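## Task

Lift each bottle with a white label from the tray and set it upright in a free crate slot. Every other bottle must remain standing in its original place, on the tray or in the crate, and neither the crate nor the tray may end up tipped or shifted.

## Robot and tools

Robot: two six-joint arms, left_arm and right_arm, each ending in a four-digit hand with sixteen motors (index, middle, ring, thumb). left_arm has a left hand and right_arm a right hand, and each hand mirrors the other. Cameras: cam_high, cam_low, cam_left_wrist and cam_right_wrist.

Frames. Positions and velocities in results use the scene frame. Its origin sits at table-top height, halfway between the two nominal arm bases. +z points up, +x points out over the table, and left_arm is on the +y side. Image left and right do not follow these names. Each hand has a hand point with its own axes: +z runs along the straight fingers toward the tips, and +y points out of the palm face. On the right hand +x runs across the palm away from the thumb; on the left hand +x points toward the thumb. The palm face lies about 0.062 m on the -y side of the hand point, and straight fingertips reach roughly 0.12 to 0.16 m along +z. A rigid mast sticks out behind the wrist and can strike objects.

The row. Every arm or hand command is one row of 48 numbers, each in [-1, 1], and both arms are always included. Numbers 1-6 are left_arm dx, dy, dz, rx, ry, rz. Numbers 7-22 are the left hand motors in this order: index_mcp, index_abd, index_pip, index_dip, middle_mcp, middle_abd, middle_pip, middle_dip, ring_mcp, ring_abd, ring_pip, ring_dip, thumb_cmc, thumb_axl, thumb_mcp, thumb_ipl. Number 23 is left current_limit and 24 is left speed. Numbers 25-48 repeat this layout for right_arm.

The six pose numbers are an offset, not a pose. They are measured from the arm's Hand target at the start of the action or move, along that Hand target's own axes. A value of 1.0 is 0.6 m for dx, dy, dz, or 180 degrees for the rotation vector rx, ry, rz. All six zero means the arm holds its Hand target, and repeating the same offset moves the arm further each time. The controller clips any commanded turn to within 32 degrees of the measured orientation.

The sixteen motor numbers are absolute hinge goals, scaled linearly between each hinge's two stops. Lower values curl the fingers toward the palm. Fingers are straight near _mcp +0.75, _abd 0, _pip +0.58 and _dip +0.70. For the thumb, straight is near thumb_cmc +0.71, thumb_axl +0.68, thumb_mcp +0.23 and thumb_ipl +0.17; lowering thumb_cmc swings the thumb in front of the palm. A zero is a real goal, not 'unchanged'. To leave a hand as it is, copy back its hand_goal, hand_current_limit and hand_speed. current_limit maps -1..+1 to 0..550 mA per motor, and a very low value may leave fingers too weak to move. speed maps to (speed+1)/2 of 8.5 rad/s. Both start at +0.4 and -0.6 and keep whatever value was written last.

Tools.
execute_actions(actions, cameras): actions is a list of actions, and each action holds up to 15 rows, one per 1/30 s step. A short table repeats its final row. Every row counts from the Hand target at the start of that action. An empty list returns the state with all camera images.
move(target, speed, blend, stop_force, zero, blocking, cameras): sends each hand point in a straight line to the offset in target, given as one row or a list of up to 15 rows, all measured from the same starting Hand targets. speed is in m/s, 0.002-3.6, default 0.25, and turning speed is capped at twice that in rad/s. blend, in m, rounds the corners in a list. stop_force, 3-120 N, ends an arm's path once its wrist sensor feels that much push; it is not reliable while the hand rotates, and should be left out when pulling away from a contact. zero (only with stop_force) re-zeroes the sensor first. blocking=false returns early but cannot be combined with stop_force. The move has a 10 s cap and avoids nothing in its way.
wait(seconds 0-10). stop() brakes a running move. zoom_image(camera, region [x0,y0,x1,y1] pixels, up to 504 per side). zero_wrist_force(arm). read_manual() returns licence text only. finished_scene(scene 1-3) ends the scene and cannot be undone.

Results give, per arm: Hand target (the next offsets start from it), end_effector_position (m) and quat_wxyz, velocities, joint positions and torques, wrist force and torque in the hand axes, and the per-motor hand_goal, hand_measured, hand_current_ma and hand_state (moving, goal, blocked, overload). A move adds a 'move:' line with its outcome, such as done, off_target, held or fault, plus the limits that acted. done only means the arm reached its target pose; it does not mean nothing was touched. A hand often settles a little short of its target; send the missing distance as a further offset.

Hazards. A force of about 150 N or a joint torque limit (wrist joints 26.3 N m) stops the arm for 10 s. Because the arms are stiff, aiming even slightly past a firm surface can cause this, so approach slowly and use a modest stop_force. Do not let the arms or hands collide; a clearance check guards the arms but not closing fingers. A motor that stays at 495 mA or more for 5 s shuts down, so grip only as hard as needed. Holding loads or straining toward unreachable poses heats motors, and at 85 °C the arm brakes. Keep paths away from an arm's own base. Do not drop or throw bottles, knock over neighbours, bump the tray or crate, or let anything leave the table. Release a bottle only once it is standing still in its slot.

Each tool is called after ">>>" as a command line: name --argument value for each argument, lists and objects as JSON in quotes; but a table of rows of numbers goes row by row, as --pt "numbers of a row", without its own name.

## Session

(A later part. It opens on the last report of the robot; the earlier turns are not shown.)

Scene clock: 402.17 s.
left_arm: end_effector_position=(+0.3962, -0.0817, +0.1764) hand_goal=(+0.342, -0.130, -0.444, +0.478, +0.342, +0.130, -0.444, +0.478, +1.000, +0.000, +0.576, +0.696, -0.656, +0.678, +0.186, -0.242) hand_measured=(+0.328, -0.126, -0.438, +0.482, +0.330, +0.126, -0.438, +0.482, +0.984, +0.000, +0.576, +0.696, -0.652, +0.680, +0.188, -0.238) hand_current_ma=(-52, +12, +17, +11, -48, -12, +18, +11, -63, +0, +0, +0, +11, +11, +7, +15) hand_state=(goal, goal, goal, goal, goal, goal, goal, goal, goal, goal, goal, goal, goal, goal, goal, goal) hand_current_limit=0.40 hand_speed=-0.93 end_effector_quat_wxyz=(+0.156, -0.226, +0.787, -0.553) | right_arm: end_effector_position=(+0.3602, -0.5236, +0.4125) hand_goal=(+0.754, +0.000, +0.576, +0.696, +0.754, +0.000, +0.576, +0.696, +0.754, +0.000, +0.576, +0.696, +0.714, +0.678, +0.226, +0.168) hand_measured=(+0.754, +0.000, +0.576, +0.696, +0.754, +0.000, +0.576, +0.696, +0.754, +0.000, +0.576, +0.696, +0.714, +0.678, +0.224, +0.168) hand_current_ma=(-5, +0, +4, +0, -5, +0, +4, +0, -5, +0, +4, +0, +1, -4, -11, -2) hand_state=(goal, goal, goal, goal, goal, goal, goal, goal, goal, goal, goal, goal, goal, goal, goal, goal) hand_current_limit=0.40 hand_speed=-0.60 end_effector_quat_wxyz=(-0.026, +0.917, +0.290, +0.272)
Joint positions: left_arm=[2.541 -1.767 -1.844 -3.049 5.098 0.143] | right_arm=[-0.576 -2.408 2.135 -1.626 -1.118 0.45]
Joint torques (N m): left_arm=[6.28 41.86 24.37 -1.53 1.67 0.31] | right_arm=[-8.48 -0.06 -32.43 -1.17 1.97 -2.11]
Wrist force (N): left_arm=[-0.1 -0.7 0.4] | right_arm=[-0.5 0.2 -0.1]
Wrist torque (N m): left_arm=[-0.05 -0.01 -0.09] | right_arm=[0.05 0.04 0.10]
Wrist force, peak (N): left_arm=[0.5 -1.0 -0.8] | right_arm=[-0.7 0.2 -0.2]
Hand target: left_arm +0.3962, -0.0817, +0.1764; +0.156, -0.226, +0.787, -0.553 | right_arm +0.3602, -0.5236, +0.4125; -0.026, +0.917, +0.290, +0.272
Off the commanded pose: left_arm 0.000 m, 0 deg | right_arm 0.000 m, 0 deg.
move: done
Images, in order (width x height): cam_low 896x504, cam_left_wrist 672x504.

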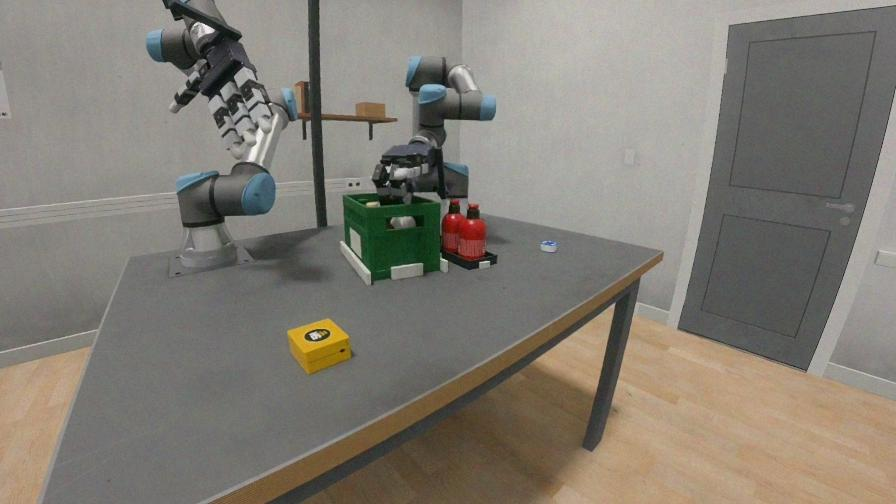

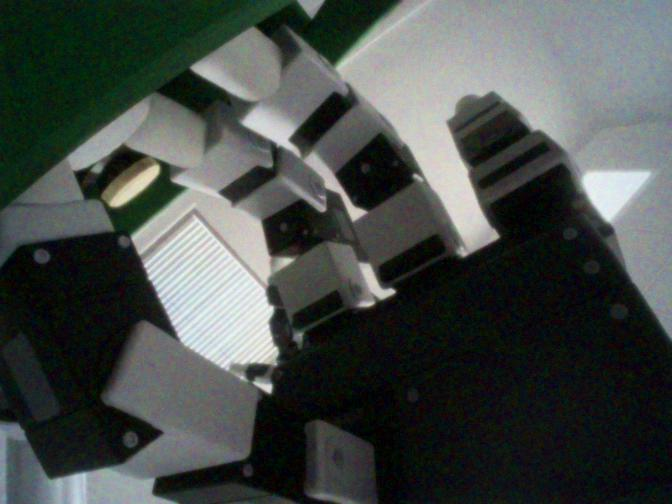

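>>> move --pt "0 -0.047 -0.0171 0 0 0 0.342 -0.13 -0.445 0.478 0.342 0.13 -0.445 0.478 1.0 0 0.576 0.696 -0.657 0.678 0.185 -0.243 0.4 -0.93 0 0 0 0 0 0 0.754 0 0.576 0.696 0.754 0 0.576 0.696 0.754 0 0.576 0.696 0.714 0.678 0.226 0.168 0.4 -0.6" --pt "0 -0.235 -0.0855 0 0 0 0.342 -0.13 -0.445 0.478 0.342 0.13 -0.445 0.478 1.0 0 0.576 0.696 -0.657 0.678 0.185 -0.243 0.4 -0.93 0 0 0 0 0 0 0.754 0 0.576 0.696 0.754 0 0.576 0.696 0.754 0 0.576 0.696 0.714 0.678 0.226 0.168 0.4 -0.6" --pt "-0.25 -0.235 -0.25 0 0 0 0.342 -0.13 -0.445 0.478 0.342 0.13 -0.445 0.478 1.0 0 0.576 0.696 -0.657 0.678 0.185 -0.243 0.4 -0.93 0 0 0 0 0 0 0.754 0 0.576 0.696 0.754 0 0.576 0.696 0.754 0 0.576 0.696 0.714 0.678 0.226 0.168 0.4 -0.6" --speed '[0.04,0.12,0.25]' --blend '[0.005,0.01,0]' --cameras '["cam_high","cam_low"]'

>>> zoom_image --camera "cam_high" --region '[340, 80, 540, 310]'

>>> zoom_image --camera "cam_low" --region '[330, 150, 510, 290]'

Scene clock: 410.57 s.
left_arm: end_effector_position=(+0.4751, +0.0768, +0.3594) hand_goal=(+0.342, -0.130, -0.444, +0.478, +0.342, +0.130, -0.444, +0.478, +1.000, +0.000, +0.576, +0.696, -0.656, +0.678, +0.186, -0.242) hand_measured=(+0.330, -0.126, -0.440, +0.482, +0.330, +0.126, -0.440, +0.482, +0.984, +0.000, +0.576, +0.696, -0.654, +0.680, +0.188, -0.238) hand_current_ma=(-48, +10, +16, +11, -44, -11, +17, +11, -63, +0, +0, +0, +7, +10, +6, +14) hand_state=(goal, goal, goal, goal, goal, goal, goal, goal, goal, goal, goal, goal, goal, goal, goal, goal) hand_current_limit=0.40 hand_speed=-0.93 end_effector_quat_wxyz=(+0.156, -0.226, +0.787, -0.553) | right_arm: end_effector_position=(+0.3602, -0.5236, +0.4125) hand_goal=(+0.754, +0.000, +0.576, +0.696, +0.754, +0.000, +0.576, +0.696, +0.754, +0.000, +0.576, +0.696, +0.714, +0.678, +0.226, +0.168) hand_measured=(+0.754, +0.000, +0.576, +0.696, +0.754, +0.000, +0.576, +0.696, +0.754, +0.000, +0.576, +0.696, +0.714, +0.678, +0.224, +0.168) hand_current_ma=(-5, +0, +4, +0, -5, +0, +4, +0, -5, +0, +4, +0, +1, -4, -11, -2) hand_state=(goal, goal, goal, goal, goal, goal, goal, goal, goal, goal, goal, goal, goal, goal, goal, goal) hand_current_limit=0.40 hand_speed=-0.60 end_effector_quat_wxyz=(-0.026, +0.917, +0.290, +0.272)
Joint positions: left_arm=[3.019 -1.585 -1.579 -3.641 5.531 0.393] | right_arm=[-0.576 -2.408 2.135 -1.626 -1.118 0.45]
Joint torques (N m): left_arm=[5.56 11.15 25.96 -2.26 2.19 2.35] | right_arm=[-8.6 2.29 -32.95 -1.12 1.89 -2.47]
Wrist force (N): left_arm=[-0.2 -0.5 0.2] | right_arm=[-0.5 0.1 -0.2]
Wrist torque (N m): left_arm=[-0.02 0.01 -0.29] | right_arm=[0.05 0.04 0.10]
Wrist force, peak (N): left_arm=[0.8 -1.3 0.5] | right_arm=[-0.7 0.2 -0.1]
Hand target: left_arm +0.4751, +0.0769, +0.3594; +0.156, -0.226, +0.787, -0.553 | right_arm +0.3602, -0.5236, +0.4125; -0.026, +0.917, +0.290, +0.272
Off the commanded pose: left_arm 0.000 m, 0 deg | right_arm 0.000 m, 0 deg.
move: done
Images, in order (width x height): cam_high 896x504, cam_low 896x504.

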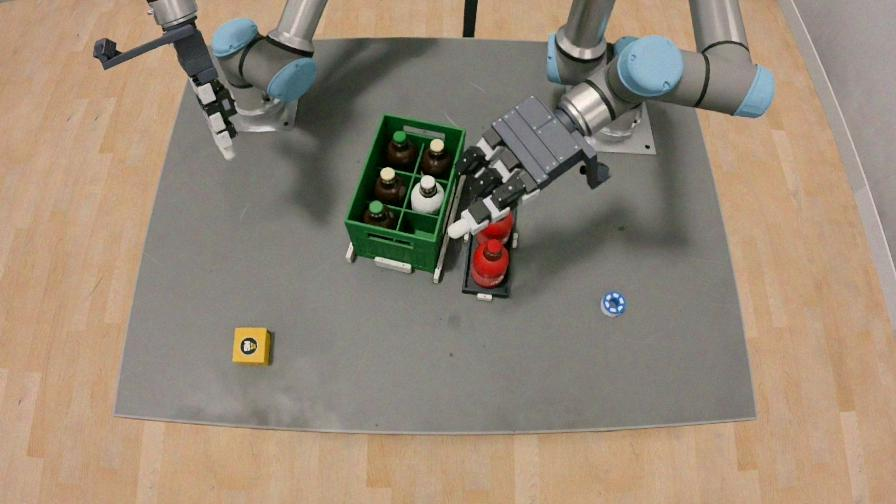

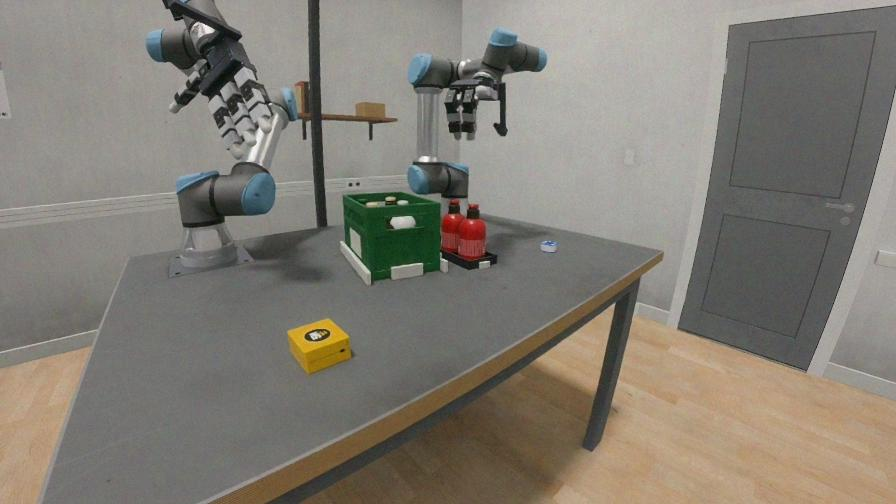

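Scaled by 2.191 from the camera's 896x504 image, which has a finer 1280x720 frame.

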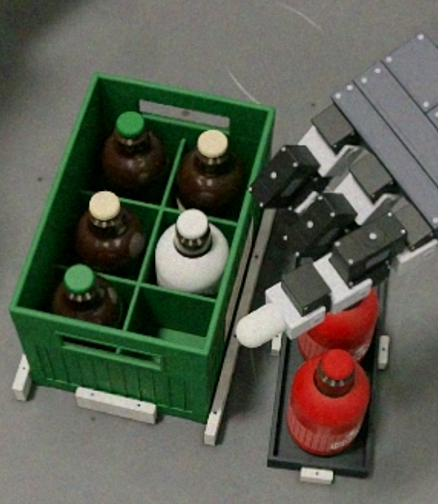

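Scaled by 2.800 from the camera's 896x504 image, which has a finer 1280x720 frame.

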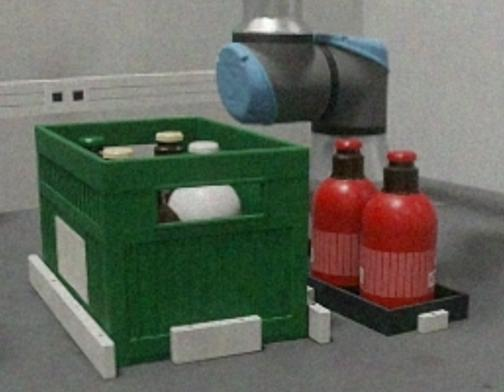

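>>> finished_scene --scene 2

The scene is finished: the task was done.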